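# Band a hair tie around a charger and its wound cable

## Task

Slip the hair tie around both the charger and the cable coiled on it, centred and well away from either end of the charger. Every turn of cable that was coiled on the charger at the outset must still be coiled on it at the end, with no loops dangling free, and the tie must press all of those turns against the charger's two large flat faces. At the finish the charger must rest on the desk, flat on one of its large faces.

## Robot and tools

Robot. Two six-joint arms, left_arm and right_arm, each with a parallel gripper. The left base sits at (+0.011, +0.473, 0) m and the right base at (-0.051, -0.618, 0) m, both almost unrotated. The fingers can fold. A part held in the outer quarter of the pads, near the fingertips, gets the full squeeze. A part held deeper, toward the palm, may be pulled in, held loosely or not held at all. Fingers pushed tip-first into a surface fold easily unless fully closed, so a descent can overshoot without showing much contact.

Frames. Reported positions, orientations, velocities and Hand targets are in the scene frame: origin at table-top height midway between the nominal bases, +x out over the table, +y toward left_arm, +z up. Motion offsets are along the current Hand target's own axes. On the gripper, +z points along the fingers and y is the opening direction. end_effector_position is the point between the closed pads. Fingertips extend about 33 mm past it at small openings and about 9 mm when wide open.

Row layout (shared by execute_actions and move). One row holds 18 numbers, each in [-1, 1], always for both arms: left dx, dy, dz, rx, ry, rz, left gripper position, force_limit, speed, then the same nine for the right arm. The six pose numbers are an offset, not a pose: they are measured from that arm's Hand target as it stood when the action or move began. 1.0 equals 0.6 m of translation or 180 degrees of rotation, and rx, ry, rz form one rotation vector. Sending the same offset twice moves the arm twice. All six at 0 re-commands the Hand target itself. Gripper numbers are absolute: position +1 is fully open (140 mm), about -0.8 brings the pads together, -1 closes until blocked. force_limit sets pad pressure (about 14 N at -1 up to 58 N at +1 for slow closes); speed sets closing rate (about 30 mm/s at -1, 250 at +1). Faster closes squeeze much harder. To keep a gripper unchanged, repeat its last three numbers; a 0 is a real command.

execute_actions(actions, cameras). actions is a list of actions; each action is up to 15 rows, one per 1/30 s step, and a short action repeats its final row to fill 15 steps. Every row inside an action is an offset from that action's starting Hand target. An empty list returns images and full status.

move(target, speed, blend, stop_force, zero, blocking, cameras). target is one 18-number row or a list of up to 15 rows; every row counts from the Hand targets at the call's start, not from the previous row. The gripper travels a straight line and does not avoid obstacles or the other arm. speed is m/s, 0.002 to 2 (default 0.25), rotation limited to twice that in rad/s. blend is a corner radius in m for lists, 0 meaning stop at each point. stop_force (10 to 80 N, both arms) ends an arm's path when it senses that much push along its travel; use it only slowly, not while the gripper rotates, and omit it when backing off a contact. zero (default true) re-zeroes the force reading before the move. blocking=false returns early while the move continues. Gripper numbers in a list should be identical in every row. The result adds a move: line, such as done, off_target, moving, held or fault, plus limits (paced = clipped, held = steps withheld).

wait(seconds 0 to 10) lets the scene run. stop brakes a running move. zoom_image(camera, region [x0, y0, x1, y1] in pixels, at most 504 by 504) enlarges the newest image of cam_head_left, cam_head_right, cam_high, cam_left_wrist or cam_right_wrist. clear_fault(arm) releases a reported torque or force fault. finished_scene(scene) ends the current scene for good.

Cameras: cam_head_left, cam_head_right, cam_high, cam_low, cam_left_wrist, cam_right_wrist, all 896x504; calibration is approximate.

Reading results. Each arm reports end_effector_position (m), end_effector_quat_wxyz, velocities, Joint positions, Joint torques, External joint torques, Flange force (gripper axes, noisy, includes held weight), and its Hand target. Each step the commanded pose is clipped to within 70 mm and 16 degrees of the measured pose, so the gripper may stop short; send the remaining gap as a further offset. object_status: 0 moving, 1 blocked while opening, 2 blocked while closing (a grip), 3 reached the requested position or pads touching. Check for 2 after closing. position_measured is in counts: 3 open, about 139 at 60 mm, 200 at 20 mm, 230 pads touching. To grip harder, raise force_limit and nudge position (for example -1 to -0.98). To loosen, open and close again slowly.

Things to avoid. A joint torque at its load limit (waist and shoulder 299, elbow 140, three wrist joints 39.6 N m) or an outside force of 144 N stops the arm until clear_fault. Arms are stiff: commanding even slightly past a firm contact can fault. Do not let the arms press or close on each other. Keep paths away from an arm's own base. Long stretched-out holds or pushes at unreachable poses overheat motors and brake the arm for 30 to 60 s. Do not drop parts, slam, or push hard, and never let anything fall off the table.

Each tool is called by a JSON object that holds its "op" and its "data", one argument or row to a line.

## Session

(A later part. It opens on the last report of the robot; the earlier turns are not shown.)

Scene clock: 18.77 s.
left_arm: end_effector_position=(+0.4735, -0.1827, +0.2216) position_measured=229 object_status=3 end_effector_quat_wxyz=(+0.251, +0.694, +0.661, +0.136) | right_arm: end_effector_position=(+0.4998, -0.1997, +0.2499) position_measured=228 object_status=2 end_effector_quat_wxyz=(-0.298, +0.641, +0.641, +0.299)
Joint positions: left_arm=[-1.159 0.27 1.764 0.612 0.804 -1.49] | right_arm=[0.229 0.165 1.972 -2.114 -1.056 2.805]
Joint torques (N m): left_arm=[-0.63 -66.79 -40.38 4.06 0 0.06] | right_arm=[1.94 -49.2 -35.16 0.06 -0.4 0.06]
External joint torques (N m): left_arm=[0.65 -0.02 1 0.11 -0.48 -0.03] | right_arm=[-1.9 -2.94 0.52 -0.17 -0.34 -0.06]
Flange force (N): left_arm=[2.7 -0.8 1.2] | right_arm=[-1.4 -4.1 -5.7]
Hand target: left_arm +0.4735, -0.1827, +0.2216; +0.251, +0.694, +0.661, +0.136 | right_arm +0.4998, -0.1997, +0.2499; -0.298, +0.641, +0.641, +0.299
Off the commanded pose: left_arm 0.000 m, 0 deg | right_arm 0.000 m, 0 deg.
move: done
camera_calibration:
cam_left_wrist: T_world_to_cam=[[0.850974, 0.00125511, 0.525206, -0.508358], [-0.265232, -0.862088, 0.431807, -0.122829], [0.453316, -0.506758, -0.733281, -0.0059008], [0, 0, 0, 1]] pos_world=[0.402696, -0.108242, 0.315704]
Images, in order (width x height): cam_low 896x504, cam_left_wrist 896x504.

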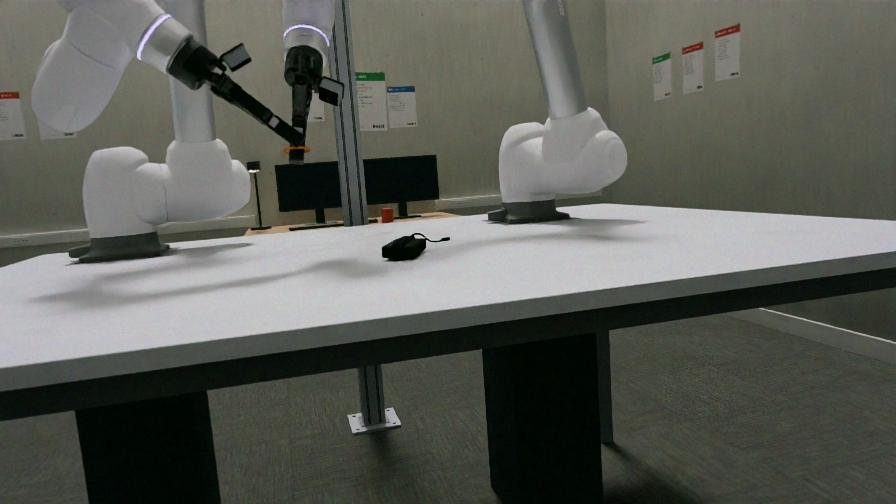

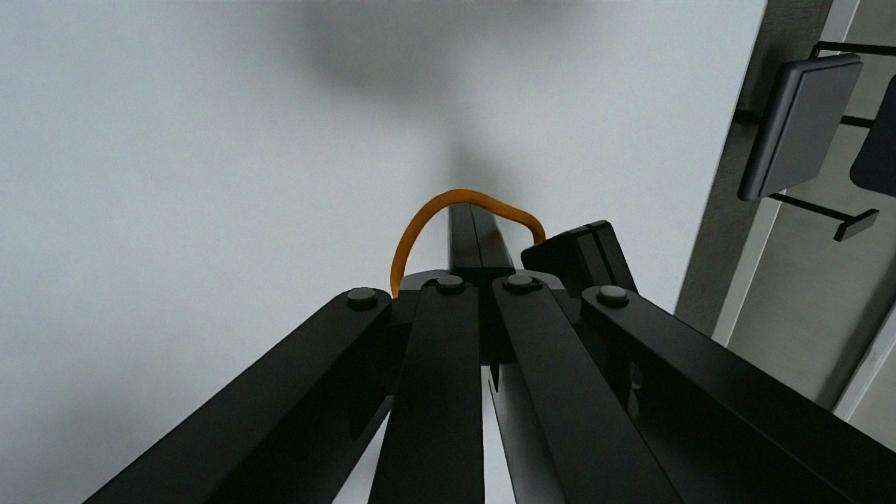

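{"op": "move", "data": {
  "target": [0,-0.015,0,0,0,0,-0.5145,1,-1,0,0,0,0,0,0,-1,-0.3,-1],
  "speed": 0.05,
  "cameras": ["cam_left_wrist","cam_low"]
}}

{"op": "zoom_image", "data": {
  "camera": "cam_low",
  "region": [220, 40, 360, 180]
}}

{"op": "zoom_image", "data": {
  "camera": "cam_left_wrist",
  "region": [370, 140, 600, 300]
}}

Scene clock: 19.97 s.
left_arm: end_effector_position=(+0.4658, -0.1827, +0.2168) position_measured=194 object_status=0 end_effector_quat_wxyz=(+0.251, +0.694, +0.661, +0.136) | right_arm: end_effector_position=(+0.4998, -0.1997, +0.2499) position_measured=228 object_status=2 end_effector_quat_wxyz=(-0.298, +0.641, +0.641, +0.299)
Joint positions: left_arm=[-1.17 0.269 1.775 0.621 0.801 -1.509] | right_arm=[0.229 0.165 1.972 -2.114 -1.056 2.805]
Joint torques (N m): left_arm=[-0.78 -66.23 -39.9 3.99 0.04 0.05] | right_arm=[1.34 -49.22 -35.32 0.07 -0.19 0.07]
External joint torques (N m): left_arm=[0.76 -0.02 0.76 0.15 -0.49 -0.02] | right_arm=[-1.32 -2.92 0.66 -0.18 -0.55 -0.07]
Flange force (N): left_arm=[2.4 -0.4 1.3] | right_arm=[-0.9 -4.5 -5.3]
Hand target: left_arm +0.4658, -0.1827, +0.2168; +0.251, +0.694, +0.661, +0.136 | right_arm +0.4998, -0.1997, +0.2499; -0.298, +0.641, +0.641, +0.299
Off the commanded pose: left_arm 0.000 m, 0 deg | right_arm 0.000 m, 0 deg.
move: done
camera_calibration:
cam_left_wrist: T_world_to_cam=[[0.850974, 0.00125504, 0.525206, -0.49937], [-0.265232, -0.862088, 0.431807, -0.122773], [0.453316, -0.506758, -0.733281, -0.00597535], [0, 0, 0, 1]] pos_world=[0.395096, -0.108242, 0.310904]
Images, in order (width x height): cam_low 896x504, cam_left_wrist 896x504.

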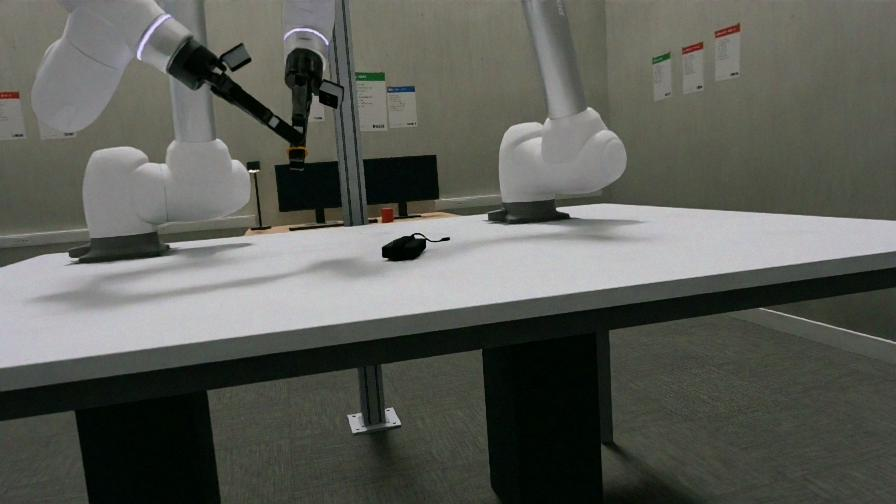

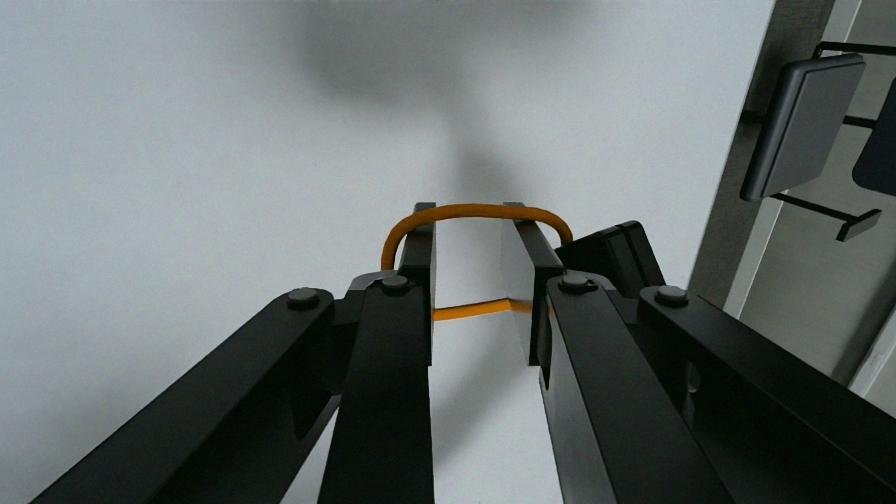

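Scaled by 3.600 from the camera's 896x504 image, which has a finer 1280x720 frame.

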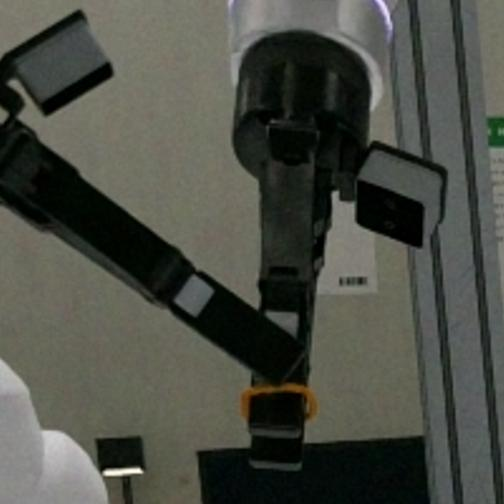

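Scaled by 2.191 from the camera's 896x504 image, which has a finer 1280x720 frame.

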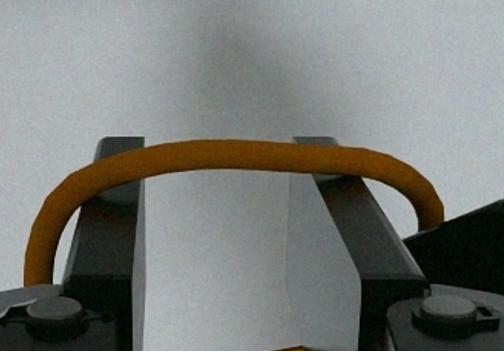

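{"op": "move", "data": {
  "target": [0,0,0,0,0,0,-0.5145,1,-1,0,0.006,0,0,0,0,-0.7,1,-1],
  "speed": 0.03,
  "cameras": ["cam_left_wrist","cam_right_wrist"]
}}

{"op": "zoom_image", "data": {
  "camera": "cam_left_wrist",
  "region": [370, 140, 600, 300]
}}

Scene clock: 20.97 s.
left_arm: end_effector_position=(+0.4658, -0.1827, +0.2168) position_measured=194 object_status=3 end_effector_quat_wxyz=(+0.251, +0.694, +0.661, +0.136) | right_arm: end_effector_position=(+0.5034, -0.1997, +0.2499) position_measured=217 object_status=3 end_effector_quat_wxyz=(-0.298, +0.641, +0.641, +0.299)
Joint positions: left_arm=[-1.17 0.269 1.775 0.621 0.801 -1.509] | right_arm=[0.227 0.17 1.966 -2.115 -1.057 2.805]
Joint torques (N m): left_arm=[-1.07 -65.92 -40.06 3.87 0.07 0] | right_arm=[1.55 -49.25 -35.74 0.11 -0.2 0.05]
External joint torques (N m): left_arm=[1.1 -1.16 0.67 0.29 -0.52 0.02] | right_arm=[-1.67 -3.25 1.04 -0.24 -0.52 -0.05]
Flange force (N): left_arm=[3.8 0.0 0.3] | right_arm=[-1.5 -5.5 -5.9]
Hand target: left_arm +0.4658, -0.1827, +0.2168; +0.251, +0.694, +0.661, +0.136 | right_arm +0.5034, -0.1997, +0.2499; -0.298, +0.641, +0.641, +0.299
Off the commanded pose: left_arm 0.000 m, 0 deg | right_arm 0.000 m, 0 deg.
move: done
camera_calibration:
cam_left_wrist: T_world_to_cam=[[0.850974, 0.00125504, 0.525206, -0.49937], [-0.265232, -0.862088, 0.431807, -0.122773], [0.453316, -0.506758, -0.733281, -0.00597535], [0, 0, 0, 1]] pos_world=[0.395096, -0.108242, 0.310904]
cam_right_wrist: T_world_to_cam=[[0.999962, -0.00816623, -0.00290902, -0.495146], [-0.00855529, -0.875486, -0.483168, -0.0464677], [0.00139885, 0.483175, -0.875523, 0.457134], [0, 0, 0, 1]] pos_world=[0.49409, -0.265601, 0.37634]
Images, in order (width x height): cam_left_wrist 896x504, cam_right_wrist 896x504.

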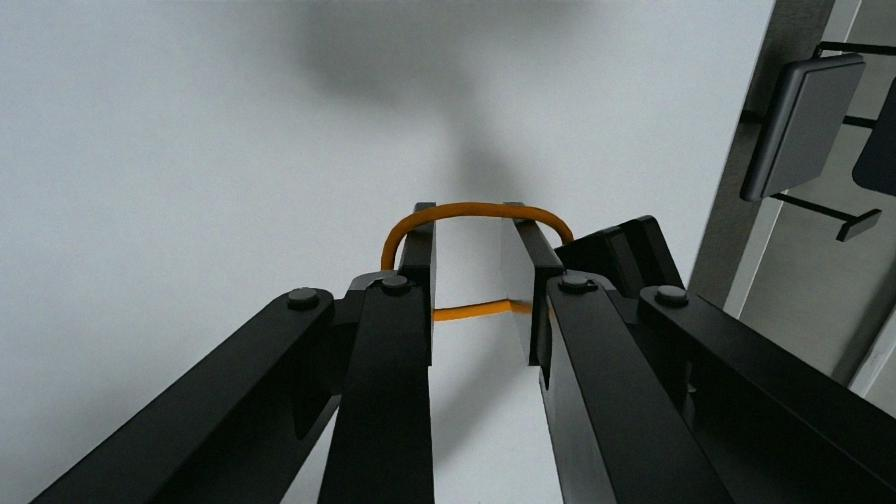

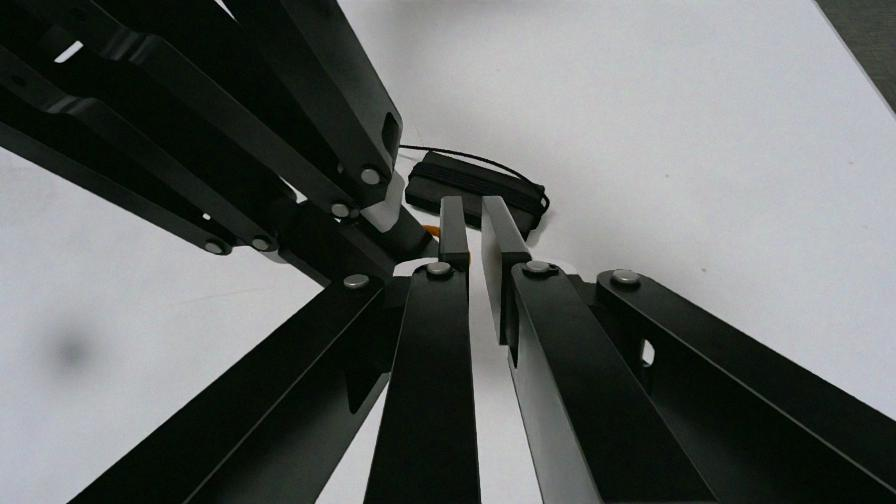

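Scaled by 2.191 from the camera's 896x504 image, which has a finer 1280x720 frame.

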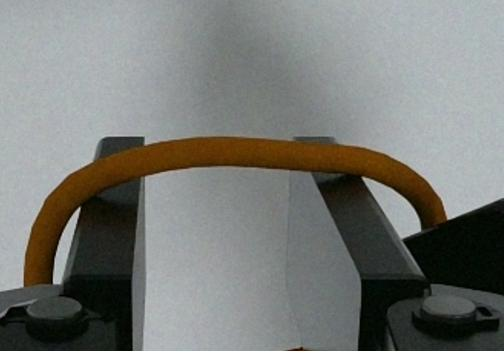

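{"op": "move", "data": {
  "target": [0,0,0,0,0,0,-0.5145,1,-1,0,0,-0.1167,0,0,0,-0.7,1,-1],
  "speed": 0.08,
  "cameras": ["cam_left_wrist","cam_right_wrist","cam_low"]
}}

{"op": "zoom_image", "data": {
  "camera": "cam_left_wrist",
  "region": [340, 140, 620, 370]
}}

Scene clock: 22.40 s.
left_arm: end_effector_position=(+0.4658, -0.1827, +0.2168) position_measured=194 object_status=3 end_effector_quat_wxyz=(+0.251, +0.694, +0.661, +0.136) | right_arm: end_effector_position=(+0.5034, -0.2532, +0.2950) position_measured=217 object_status=3 end_effector_quat_wxyz=(-0.298, +0.641, +0.641, +0.299)
Joint positions: left_arm=[-1.17 0.269 1.775 0.621 0.801 -1.509] | right_arm=[0.135 0.112 1.942 -2.174 -1.169 2.834]
Joint torques (N m): left_arm=[-0.73 -66.63 -39.89 4.09 0.05 -0.01] | right_arm=[1.9 -45.81 -36.84 -0.12 -0.28 0.05]
External joint torques (N m): left_arm=[0.73 -0.37 0.52 0.07 -0.5 0.04] | right_arm=[-1.7 -2.91 0.12 -0.14 -0.4 -0.05]
Flange force (N): left_arm=[2.3 0.0 0.8] | right_arm=[-0.9 -4.1 -5.2]
Hand target: left_arm +0.4658, -0.1827, +0.2168; +0.251, +0.694, +0.661, +0.136 | right_arm +0.5034, -0.2532, +0.2950; -0.298, +0.641, +0.641, +0.299
Off the commanded pose: left_arm 0.000 m, 0 deg | right_arm 0.000 m, 0 deg.
move: done
camera_calibration:
cam_left_wrist: T_world_to_cam=[[0.850974, 0.00125504, 0.525206, -0.49937], [-0.265232, -0.862088, 0.431807, -0.122773], [0.453316, -0.506758, -0.733281, -0.00597535], [0, 0, 0, 1]] pos_world=[0.395096, -0.108242, 0.310904]
cam_right_wrist: T_world_to_cam=[[0.999962, -0.00816623, -0.00290902, -0.495452], [-0.00855529, -0.875486, -0.483168, -0.0716029], [0.00139885, 0.483175, -0.875523, 0.522519], [0, 0, 0, 1]] pos_world=[0.49409, -0.319201, 0.42144]
Images, in order (width x height): cam_low 896x504, cam_left_wrist 896x504, cam_right_wrist 896x504.

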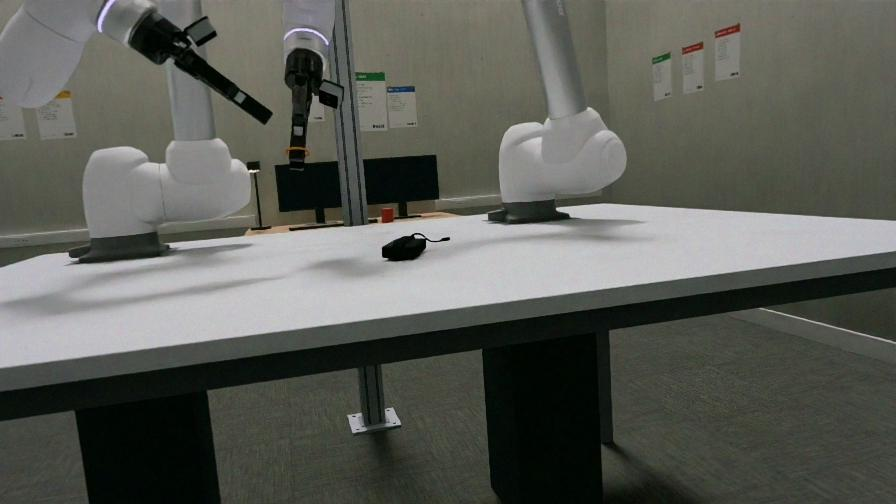

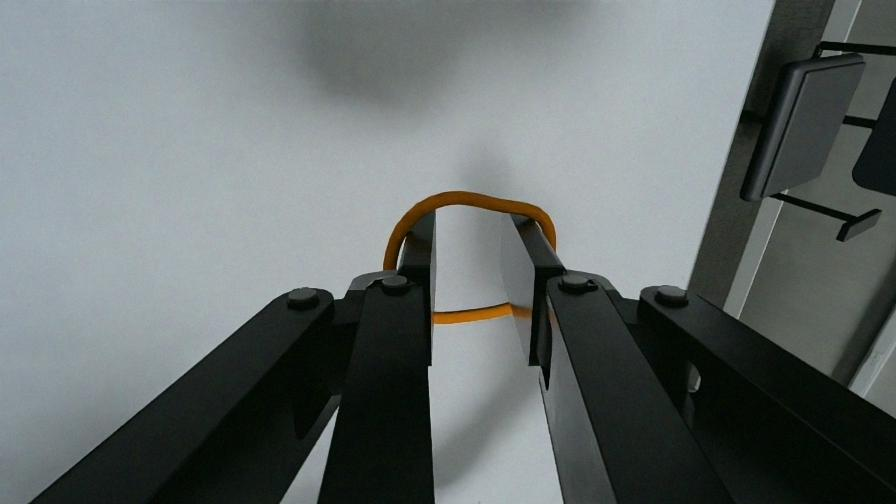

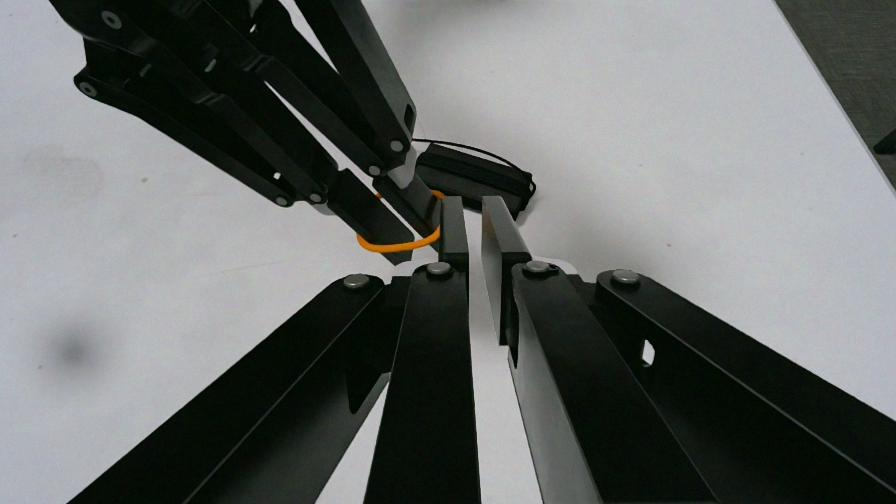

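Scaled by 1.800 from the camera's 896x504 image, which has a finer 1280x720 frame.

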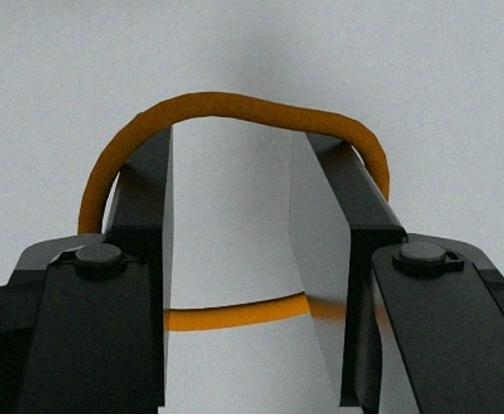

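{"op": "zoom_image", "data": {
  "camera": "cam_right_wrist",
  "region": [380, 110, 580, 230]
}}

{"op": "zoom_image", "data": {
  "camera": "cam_low",
  "region": [360, 210, 470, 280]
}}

Scaled by 2.520 from the camera's 896x504 image, which has a finer 1280x720 frame.

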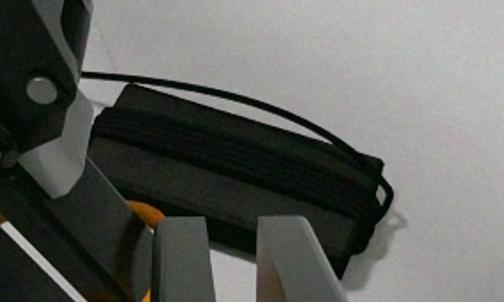

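Scaled by 4.582 from the camera's 896x504 image, which has a finer 1280x720 frame.

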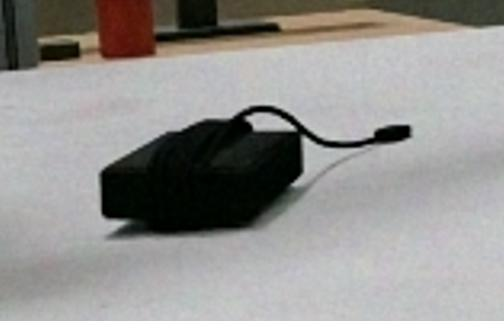

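{"op": "move", "data": {
  "target": [
    [0.494,0.096,-0.187,0.0618,-0.2167,-0.0734,-0.458,1,-1,0,0,0,0,0,0,-0.7,1,-1],
    [0.9885,0.192,-0.3745,0.1237,-0.4333,-0.1468,-0.458,1,-1,0.0675,-0.039,0.0155,-0.2633,-0.1854,0.5662,-0.7,1,-1]
  ],
  "speed": 0.4,
  "blend": [0.05,0],
  "cameras": ["all"]
}}

Scene clock: 28.33 s.
left_arm: end_effector_position=(+0.4993, +0.4398, +0.3805) position_measured=187 object_status=3 end_effector_quat_wxyz=(+0.500, +0.500, +0.501, -0.500) | right_arm: end_effector_position=(+0.4800, -0.2200, +0.3200) position_measured=217 object_status=3 end_effector_quat_wxyz=(+0.000, +0.985, -0.173, +0.000)
Joint positions: left_arm=[0.503 0.251 2.048 -1.23 1.928 0.79] | right_arm=[0.591 0.186 1.581 -3.141 -1.375 5.65]
Joint torques (N m): left_arm=[-0.55 -51.93 -27.72 -1.1 2.55 -0.03] | right_arm=[1.82 -58.41 -42.19 -4.24 0.34 0.07]
External joint torques (N m): left_arm=[0.5 -0.86 0.49 0.34 -0.59 0.04] | right_arm=[-1.82 -3.42 0 -0.12 -0.32 -0.07]
Flange force (N): left_arm=[0.0 -2.2 0.6] | right_arm=[-0.6 6.1 -1.6]
Hand target: left_arm +0.4993, +0.4399, +0.3805; +0.500, +0.500, +0.501, -0.500 | right_arm +0.4800, -0.2200, +0.3200; +0.000, +0.985, -0.173, +0.000
Off the commanded pose: left_arm 0.000 m, 0 deg | right_arm 0.000 m, 0 deg.
move: done; limits=paced
camera_calibration:
cam_left_wrist: T_world_to_cam=[[0.999998, -0.00127554, -0.00146653, -0.487495], [0.00182267, 0.353394, 0.935473, -0.507584], [-0.00067497, -0.935474, 0.353396, 0.416084], [0, 0, 0, 1]] pos_world=[0.4887, 0.56799, 0.327074]
cam_right_wrist: T_world_to_cam=[[-0.347196, -0.937784, 0.00397591, -0.0318735], [-0.874628, 0.325337, 0.359418, 0.379627], [-0.33835, 0.121311, -0.933168, 0.630334], [0, 0, 0, 1]] pos_world=[0.534239, -0.229864, 0.45189]

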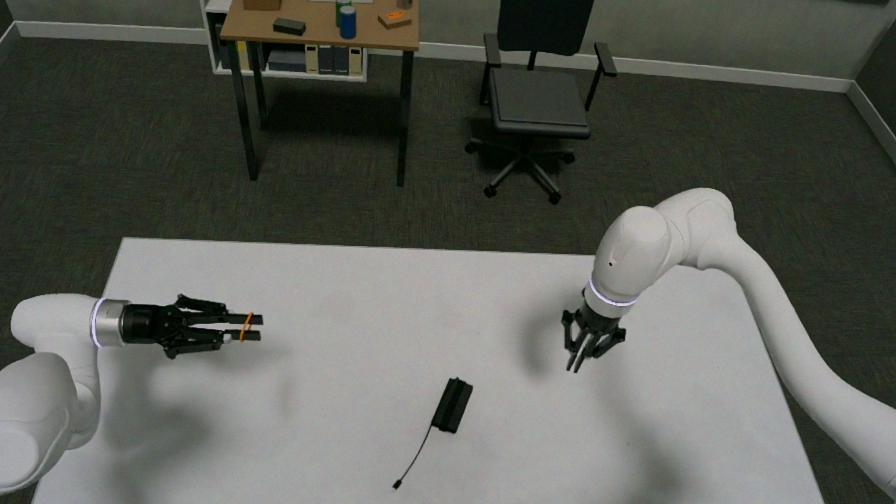

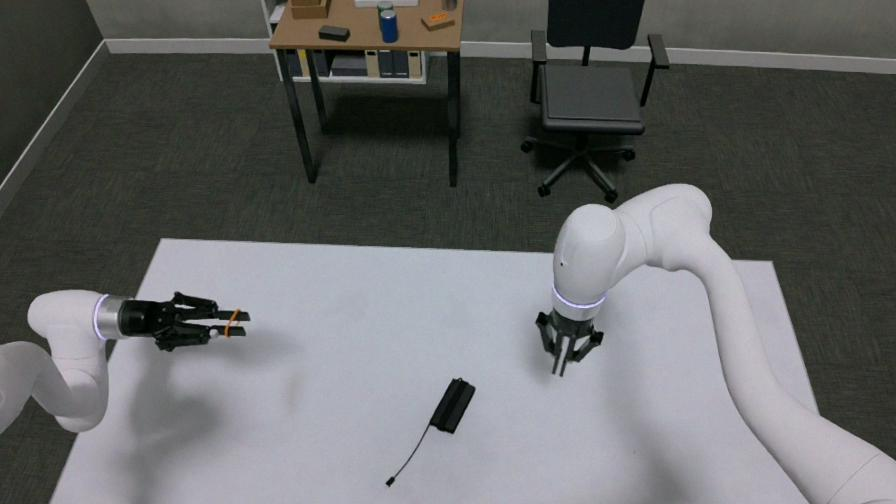

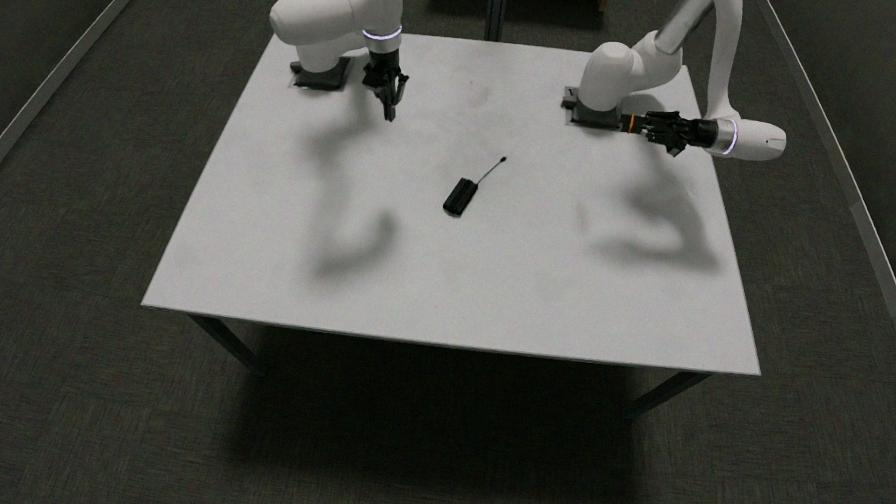

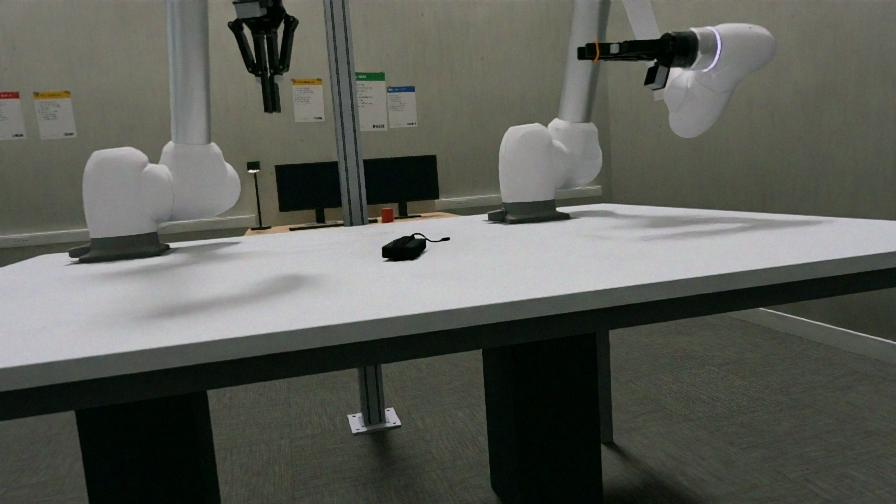

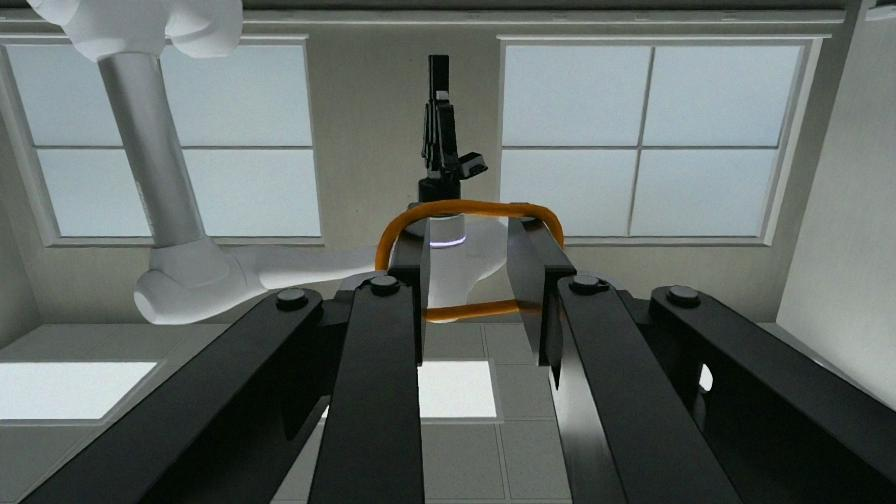

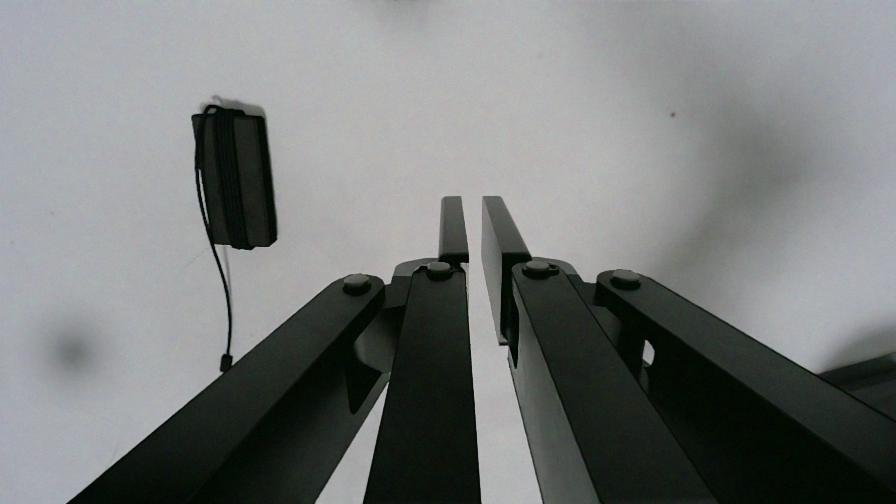

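{"op": "zoom_image", "data": {
  "camera": "cam_right_wrist",
  "region": [140, 70, 340, 390]
}}

Scaled by 1.575 from the camera's 896x504 image, which has a finer 1280x720 frame.

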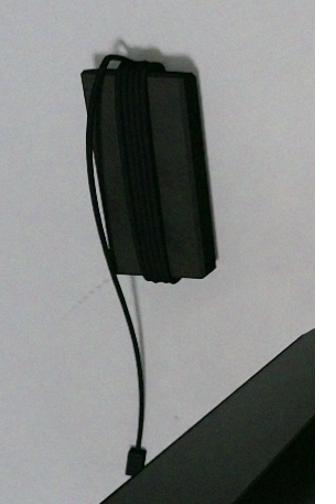

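{"op": "move", "data": {
  "target": [0,0,0,0,0,0,-0.458,1,-1,-0.1195,-0.368,0.3167,0,0,0.0117,0.12,0.3,0],
  "speed": 0.25,
  "cameras": ["cam_right_wrist","cam_low","cam_high"]
}}

{"op": "zoom_image", "data": {
  "camera": "cam_right_wrist",
  "region": [330, 120, 630, 420]
}}

Scene clock: 31.47 s.
left_arm: end_effector_position=(+0.4993, +0.4399, +0.3805) position_measured=187 object_status=3 end_effector_quat_wxyz=(+0.500, +0.500, +0.501, -0.500) | right_arm: end_effector_position=(+0.4875, +0.0119, +0.1300) position_measured=114 object_status=3 end_effector_quat_wxyz=(+0.000, +0.982, -0.191, +0.000)
Joint positions: left_arm=[0.503 0.252 2.048 -1.23 1.928 0.79] | right_arm=[0.821 0.535 1.448 -3.141 -1.16 5.917]
Joint torques (N m): left_arm=[-0.44 -52.08 -27.97 -1.2 2.59 -0.06] | right_arm=[1.28 -88.85 -39.87 -4 0.35 0.1]
External joint torques (N m): left_arm=[0.42 -0.75 0.8 0.44 -0.63 0.06] | right_arm=[-1.31 -4.66 0.44 -0.09 -0.34 -0.1]
Flange force (N): left_arm=[0.5 -2.6 0.9] | right_arm=[-0.9 7.9 -3.2]
Hand target: left_arm +0.4993, +0.4399, +0.3805; +0.500, +0.500, +0.501, -0.500 | right_arm +0.4875, +0.0120, +0.1299; +0.000, +0.982, -0.191, +0.000
Off the commanded pose: left_arm 0.000 m, 0 deg | right_arm 0.000 m, 0 deg.
move: done
camera_calibration:
cam_right_wrist: T_world_to_cam=[[-0.381569, -0.924332, 0.00395079, 0.205697], [-0.862028, 0.357386, 0.359419, 0.372526], [-0.333634, 0.133737, -0.933168, 0.424999], [0, 0, 0, 1]] pos_world=[0.54141, 0.000158005, 0.26189]
Images, in order (width x height): cam_high 896x504, cam_low 896x504, cam_right_wrist 896x504.

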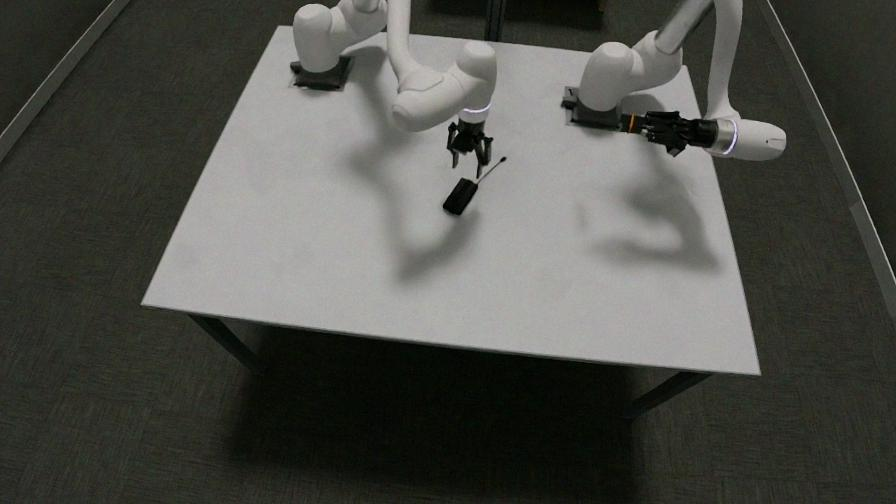

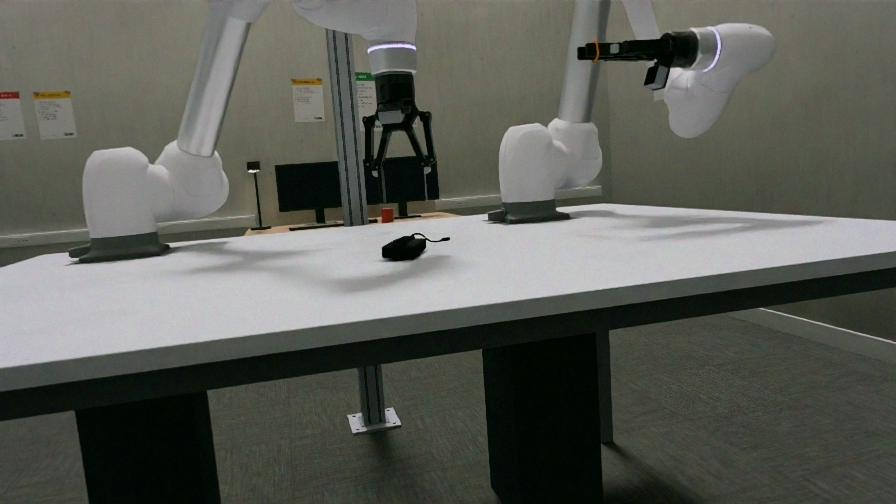

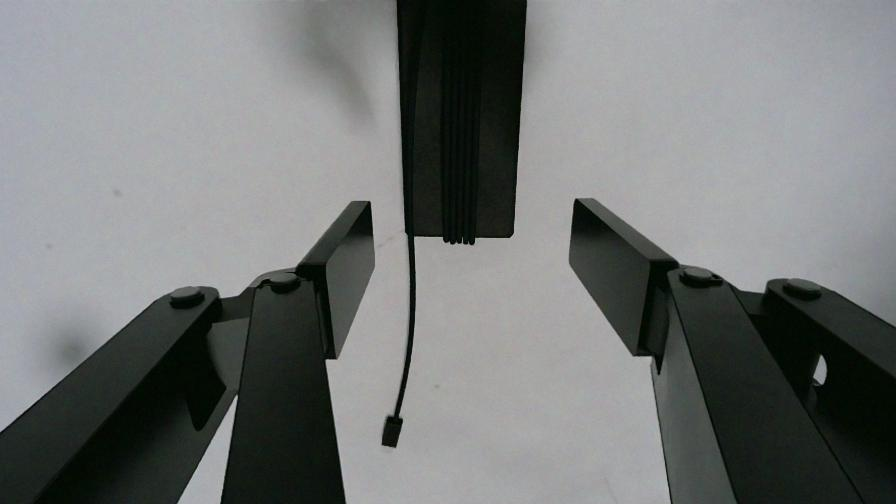

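Scaled by 1.680 from the camera's 896x504 image, which has a finer 1280x720 frame.

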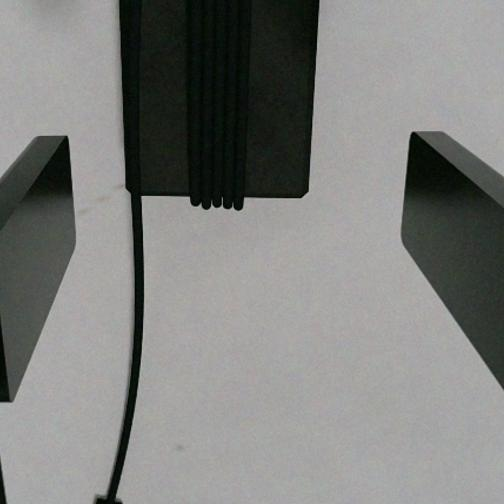

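{"op": "move", "data": {
  "target": [0,0,0,0,0,0,-0.458,1,-1,0.0047,-0.0028,0.1575,0,0,0.0033,0.19,0.3,0],
  "speed": 0.12,
  "cameras": ["cam_right_wrist","cam_low"]
}}

{"op": "zoom_image", "data": {
  "camera": "cam_low",
  "region": [350, 150, 480, 280]
}}

Scene clock: 34.27 s.
left_arm: end_effector_position=(+0.4993, +0.4399, +0.3805) position_measured=187 object_status=3 end_effector_quat_wxyz=(+0.500, +0.500, +0.501, -0.500) | right_arm: end_effector_position=(+0.4907, +0.0125, +0.0355) position_measured=105 object_status=3 end_effector_quat_wxyz=(+0.000, +0.981, -0.196, +0.000)
Joint positions: left_arm=[0.503 0.252 2.048 -1.23 1.928 0.79] | right_arm=[0.819 0.609 1.514 -3.141 -1.02 5.925]
Joint torques (N m): left_arm=[-0.11 -52.3 -27.5 -1.1 2.58 -0.02] | right_arm=[1.7 -91.32 -36.78 -3.69 0.45 0.06]
External joint torques (N m): left_arm=[0.14 -0.62 0.31 0.34 -0.61 0.02] | right_arm=[-1.53 -5.81 0.18 -0.1 -0.44 -0.06]
Flange force (N): left_arm=[0.1 -1.3 0.9] | right_arm=[-0.7 8.3 -5.5]
Hand target: left_arm +0.4993, +0.4399, +0.3805; +0.500, +0.500, +0.501, -0.500 | right_arm +0.4907, +0.0124, +0.0354; +0.000, +0.981, -0.196, +0.000
Off the commanded pose: left_arm 0.000 m, 0 deg | right_arm 0.000 m, 0 deg.
move: done
camera_calibration:
cam_right_wrist: T_world_to_cam=[[-0.391117, -0.920332, 0.00393265, 0.212392], [-0.858284, 0.366284, 0.359422, 0.407037], [-0.332228, 0.137201, -0.933167, 0.337049], [0, 0, 0, 1]] pos_world=[0.544401, 0.000136215, 0.16739]
Images, in order (width x height): cam_low 896x504, cam_right_wrist 896x504.

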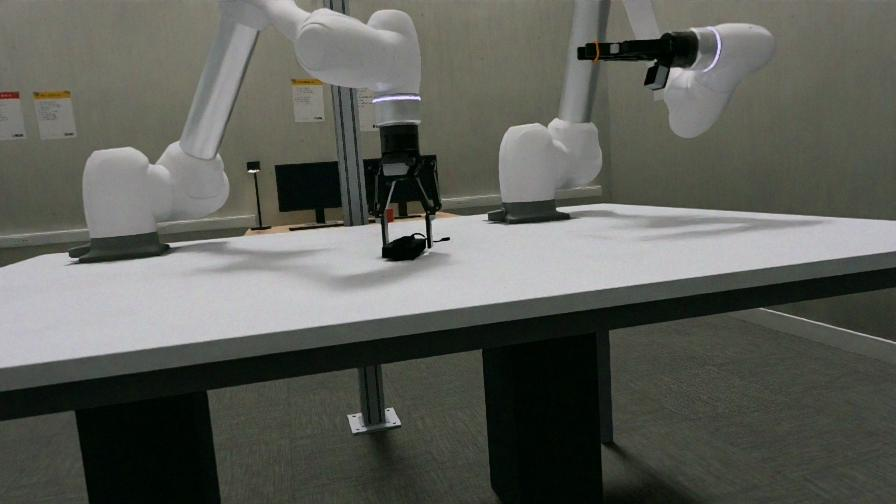

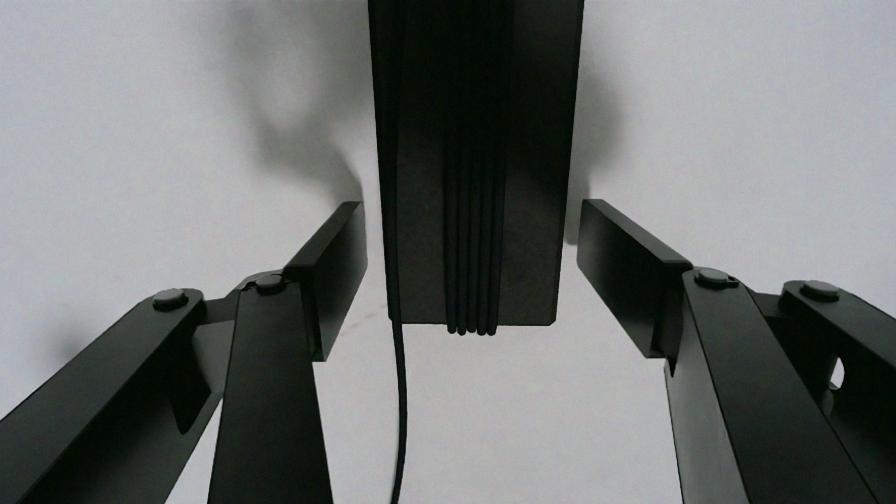

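Scaled by 3.877 from the camera's 896x504 image, which has a finer 1280x720 frame.

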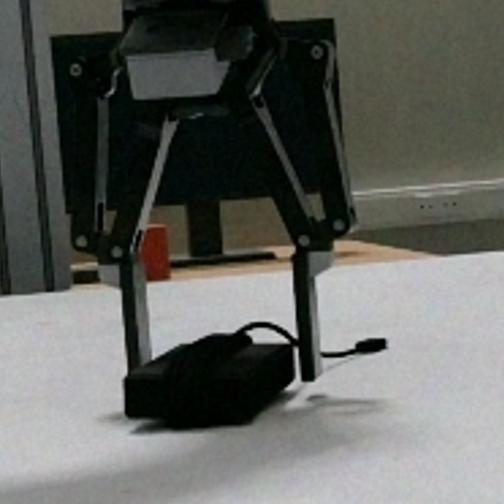

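{"op": "execute_actions", "data": {
  "actions": [
    [[0,0,0,0,0,0,-0.458,1,-1,0,0,0,0,0,0,-1,0.3,-1]],
    [[0,0,0,0,0,0,-0.458,1,-1,0,0,0,0,0,0,-1,0.3,-1]],
    [[0,0,0,0,0,0,-0.458,1,-1,0,0,0,0,0,0,-1,0.3,-1]]
  ],
  "cameras": ["cam_right_wrist"]
}}

{"op": "zoom_image", "data": {
  "camera": "cam_right_wrist",
  "region": [330, 120, 630, 420]
}}

Scene clock: 36.23 s.
left_arm: end_effector_position=(+0.4993, +0.4399, +0.3805) position_measured=187 object_status=3 end_effector_quat_wxyz=(+0.500, +0.500, +0.501, -0.500) | right_arm: end_effector_position=(+0.4907, +0.0124, +0.0354) position_measured=138 object_status=2 end_effector_quat_wxyz=(+0.000, +0.981, -0.196, +0.000)
Joint positions: left_arm=[0.503 0.252 2.048 -1.23 1.928 0.79] | right_arm=[0.819 0.609 1.514 -3.141 -1.02 5.925]
Joint torques (N m): left_arm=[-0.68 -52 -27.67 -1.19 2.55 -0.09] | right_arm=[0.96 -91.15 -35.99 -3.92 0.22 0.08]
External joint torques (N m): left_arm=[0.71 -1.05 0.49 0.44 -0.58 0.09] | right_arm=[-1.07 -6.03 -0.55 0.13 -0.22 -0.08]
External joint torques at the end of the 1st action: left_arm=[0.93 -0.87 0.6 0.37 -0.51 0.07] | right_arm=[-1.49 -4.51 0.34 -0.09 -0.33 -0.12]
External joint torques at the end of the 2nd action: left_arm=[0.9 -0.71 0.49 0.28 -0.6 0.08] | right_arm=[-1.15 -5.93 -0.37 0.09 -0.2 -0.13]
Flange force (N): left_arm=[-0.1 -2.7 0.3] | right_arm=[-0.8 6.9 -5.8]
Flange force at the end of the 1st action (N): left_arm=[0.1 -2.8 0.0] | right_arm=[-0.3 7.0 -4.1]
Flange force at the end of the 2nd action (N): left_arm=[0.3 -2.3 0.0] | right_arm=[-0.8 7.3 -5.6]
Hand target: left_arm +0.4993, +0.4399, +0.3805; +0.500, +0.500, +0.501, -0.500 | right_arm +0.4907, +0.0124, +0.0354; +0.000, +0.981, -0.196, +0.000
Off the commanded pose: left_arm 0.000 m, 0 deg | right_arm 0.000 m, 0 deg.
camera_calibration:
cam_right_wrist: T_world_to_cam=[[-0.391087, -0.920345, 0.00401874, 0.212362], [-0.858296, 0.36629, 0.359387, 0.407085], [-0.332232, 0.137103, -0.93318, 0.336961], [0, 0, 0, 1]] pos_world=[0.544401, 0.000136255, 0.16729]
Images, in order (width x height): cam_right_wrist 896x504.

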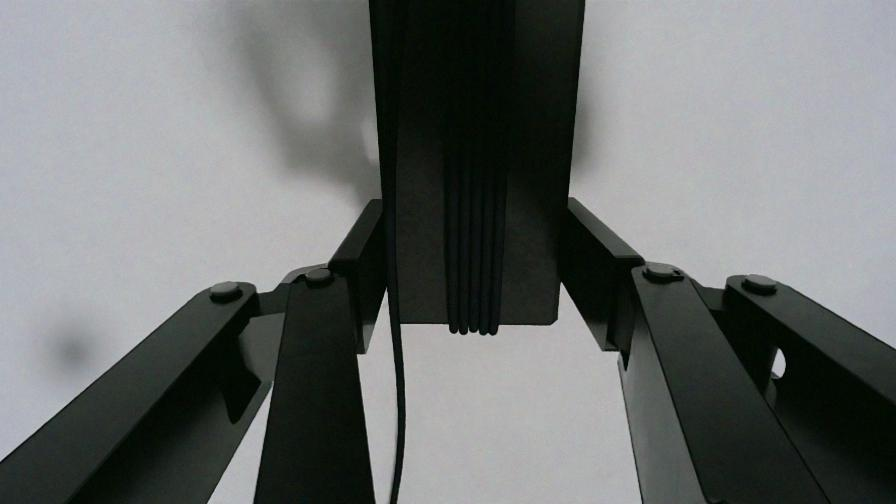

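Scaled by 1.680 from the camera's 896x504 image, which has a finer 1280x720 frame.

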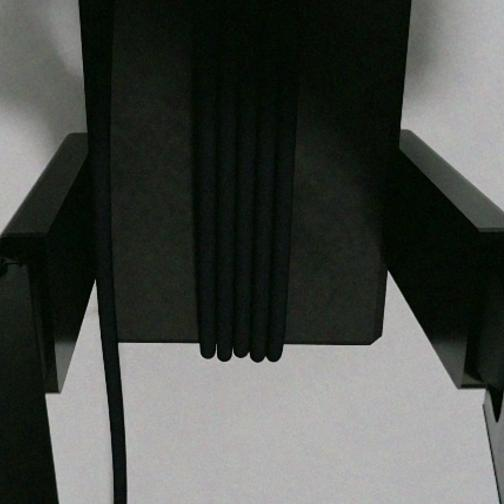

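{"op": "move", "data": {
  "target": [0,0,0,0,0,0,-0.458,1,-1,0,0,-0.15,0,0,0,-1,0.3,-1],
  "speed": 0.1,
  "cameras": ["cam_right_wrist","cam_low"]
}}

{"op": "zoom_image", "data": {
  "camera": "cam_low",
  "region": [350, 120, 480, 250]
}}

{"op": "zoom_image", "data": {
  "camera": "cam_right_wrist",
  "region": [330, 120, 630, 420]
}}

Scene clock: 41.27 s.
left_arm: end_effector_position=(+0.4993, +0.4399, +0.3805) position_measured=187 object_status=3 end_effector_quat_wxyz=(+0.500, +0.500, +0.501, -0.500) | right_arm: end_effector_position=(+0.4908, +0.0124, +0.1254) position_measured=138 object_status=2 end_effector_quat_wxyz=(+0.000, +0.981, -0.196, +0.000)
Joint positions: left_arm=[0.503 0.252 2.048 -1.23 1.928 0.79] | right_arm=[0.819 0.541 1.446 -3.141 -1.155 5.925]
Joint torques (N m): left_arm=[-0.59 -52.51 -27.72 -1.24 2.52 -0.05] | right_arm=[1.98 -92.34 -41.7 -4.04 0.4 0.05]
External joint torques (N m): left_arm=[0.71 -1.14 0.42 0.48 -0.54 0.06] | right_arm=[-1.93 -1.34 2.56 -0.02 -0.4 -0.05]
Flange force (N): left_arm=[-0.3 -2.7 0.2] | right_arm=[-0.2 8.3 0.8]
Hand target: left_arm +0.4993, +0.4399, +0.3805; +0.500, +0.500, +0.501, -0.500 | right_arm +0.4908, +0.0125, +0.1254; +0.000, +0.981, -0.196, +0.000
Off the commanded pose: left_arm 0.000 m, 0 deg | right_arm 0.000 m, 0 deg.
move: done
camera_calibration:
cam_right_wrist: T_world_to_cam=[[-0.391087, -0.920345, 0.00401874, 0.212039], [-0.858296, 0.36629, 0.359387, 0.374862], [-0.332232, 0.137103, -0.93318, 0.420887], [0, 0, 0, 1]] pos_world=[0.544501, 0.000136255, 0.25719]
Images, in order (width x height): cam_low 896x504, cam_right_wrist 896x504.

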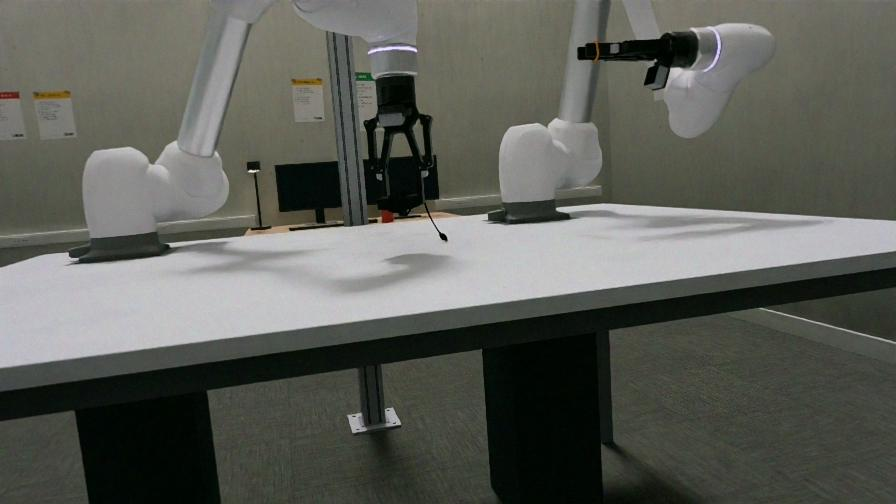

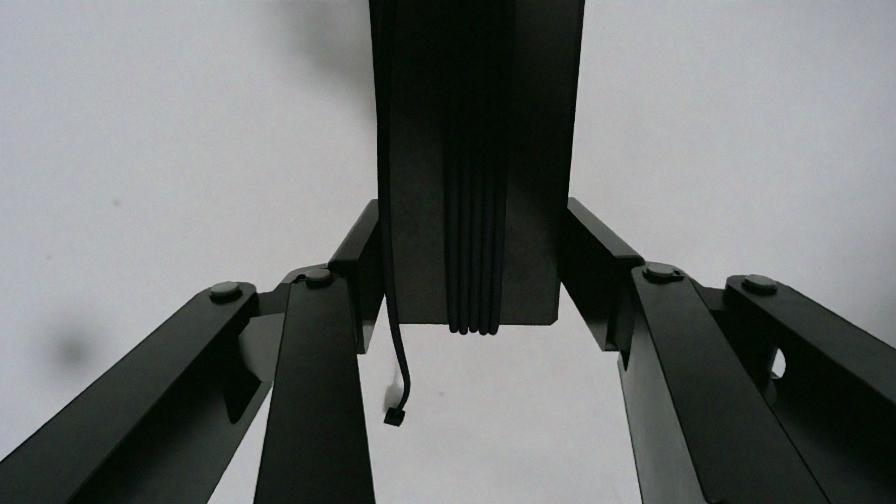

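Scaled by 3.877 from the camera's 896x504 image, which has a finer 1280x720 frame.

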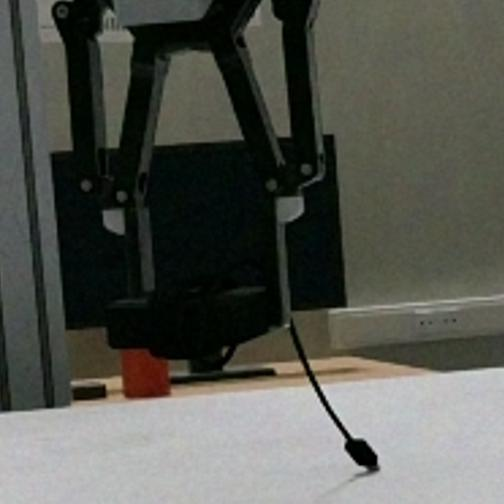

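Scaled by 1.680 from the camera's 896x504 image, which has a finer 1280x720 frame.

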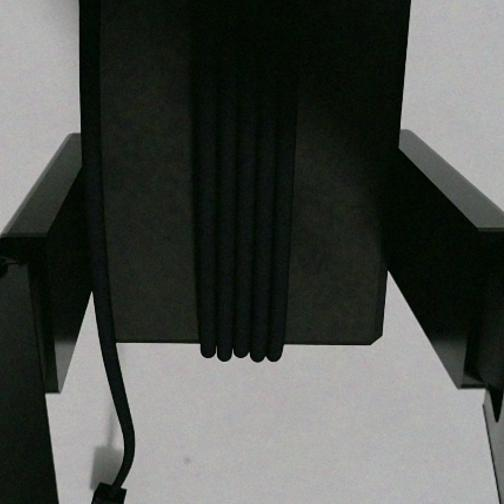

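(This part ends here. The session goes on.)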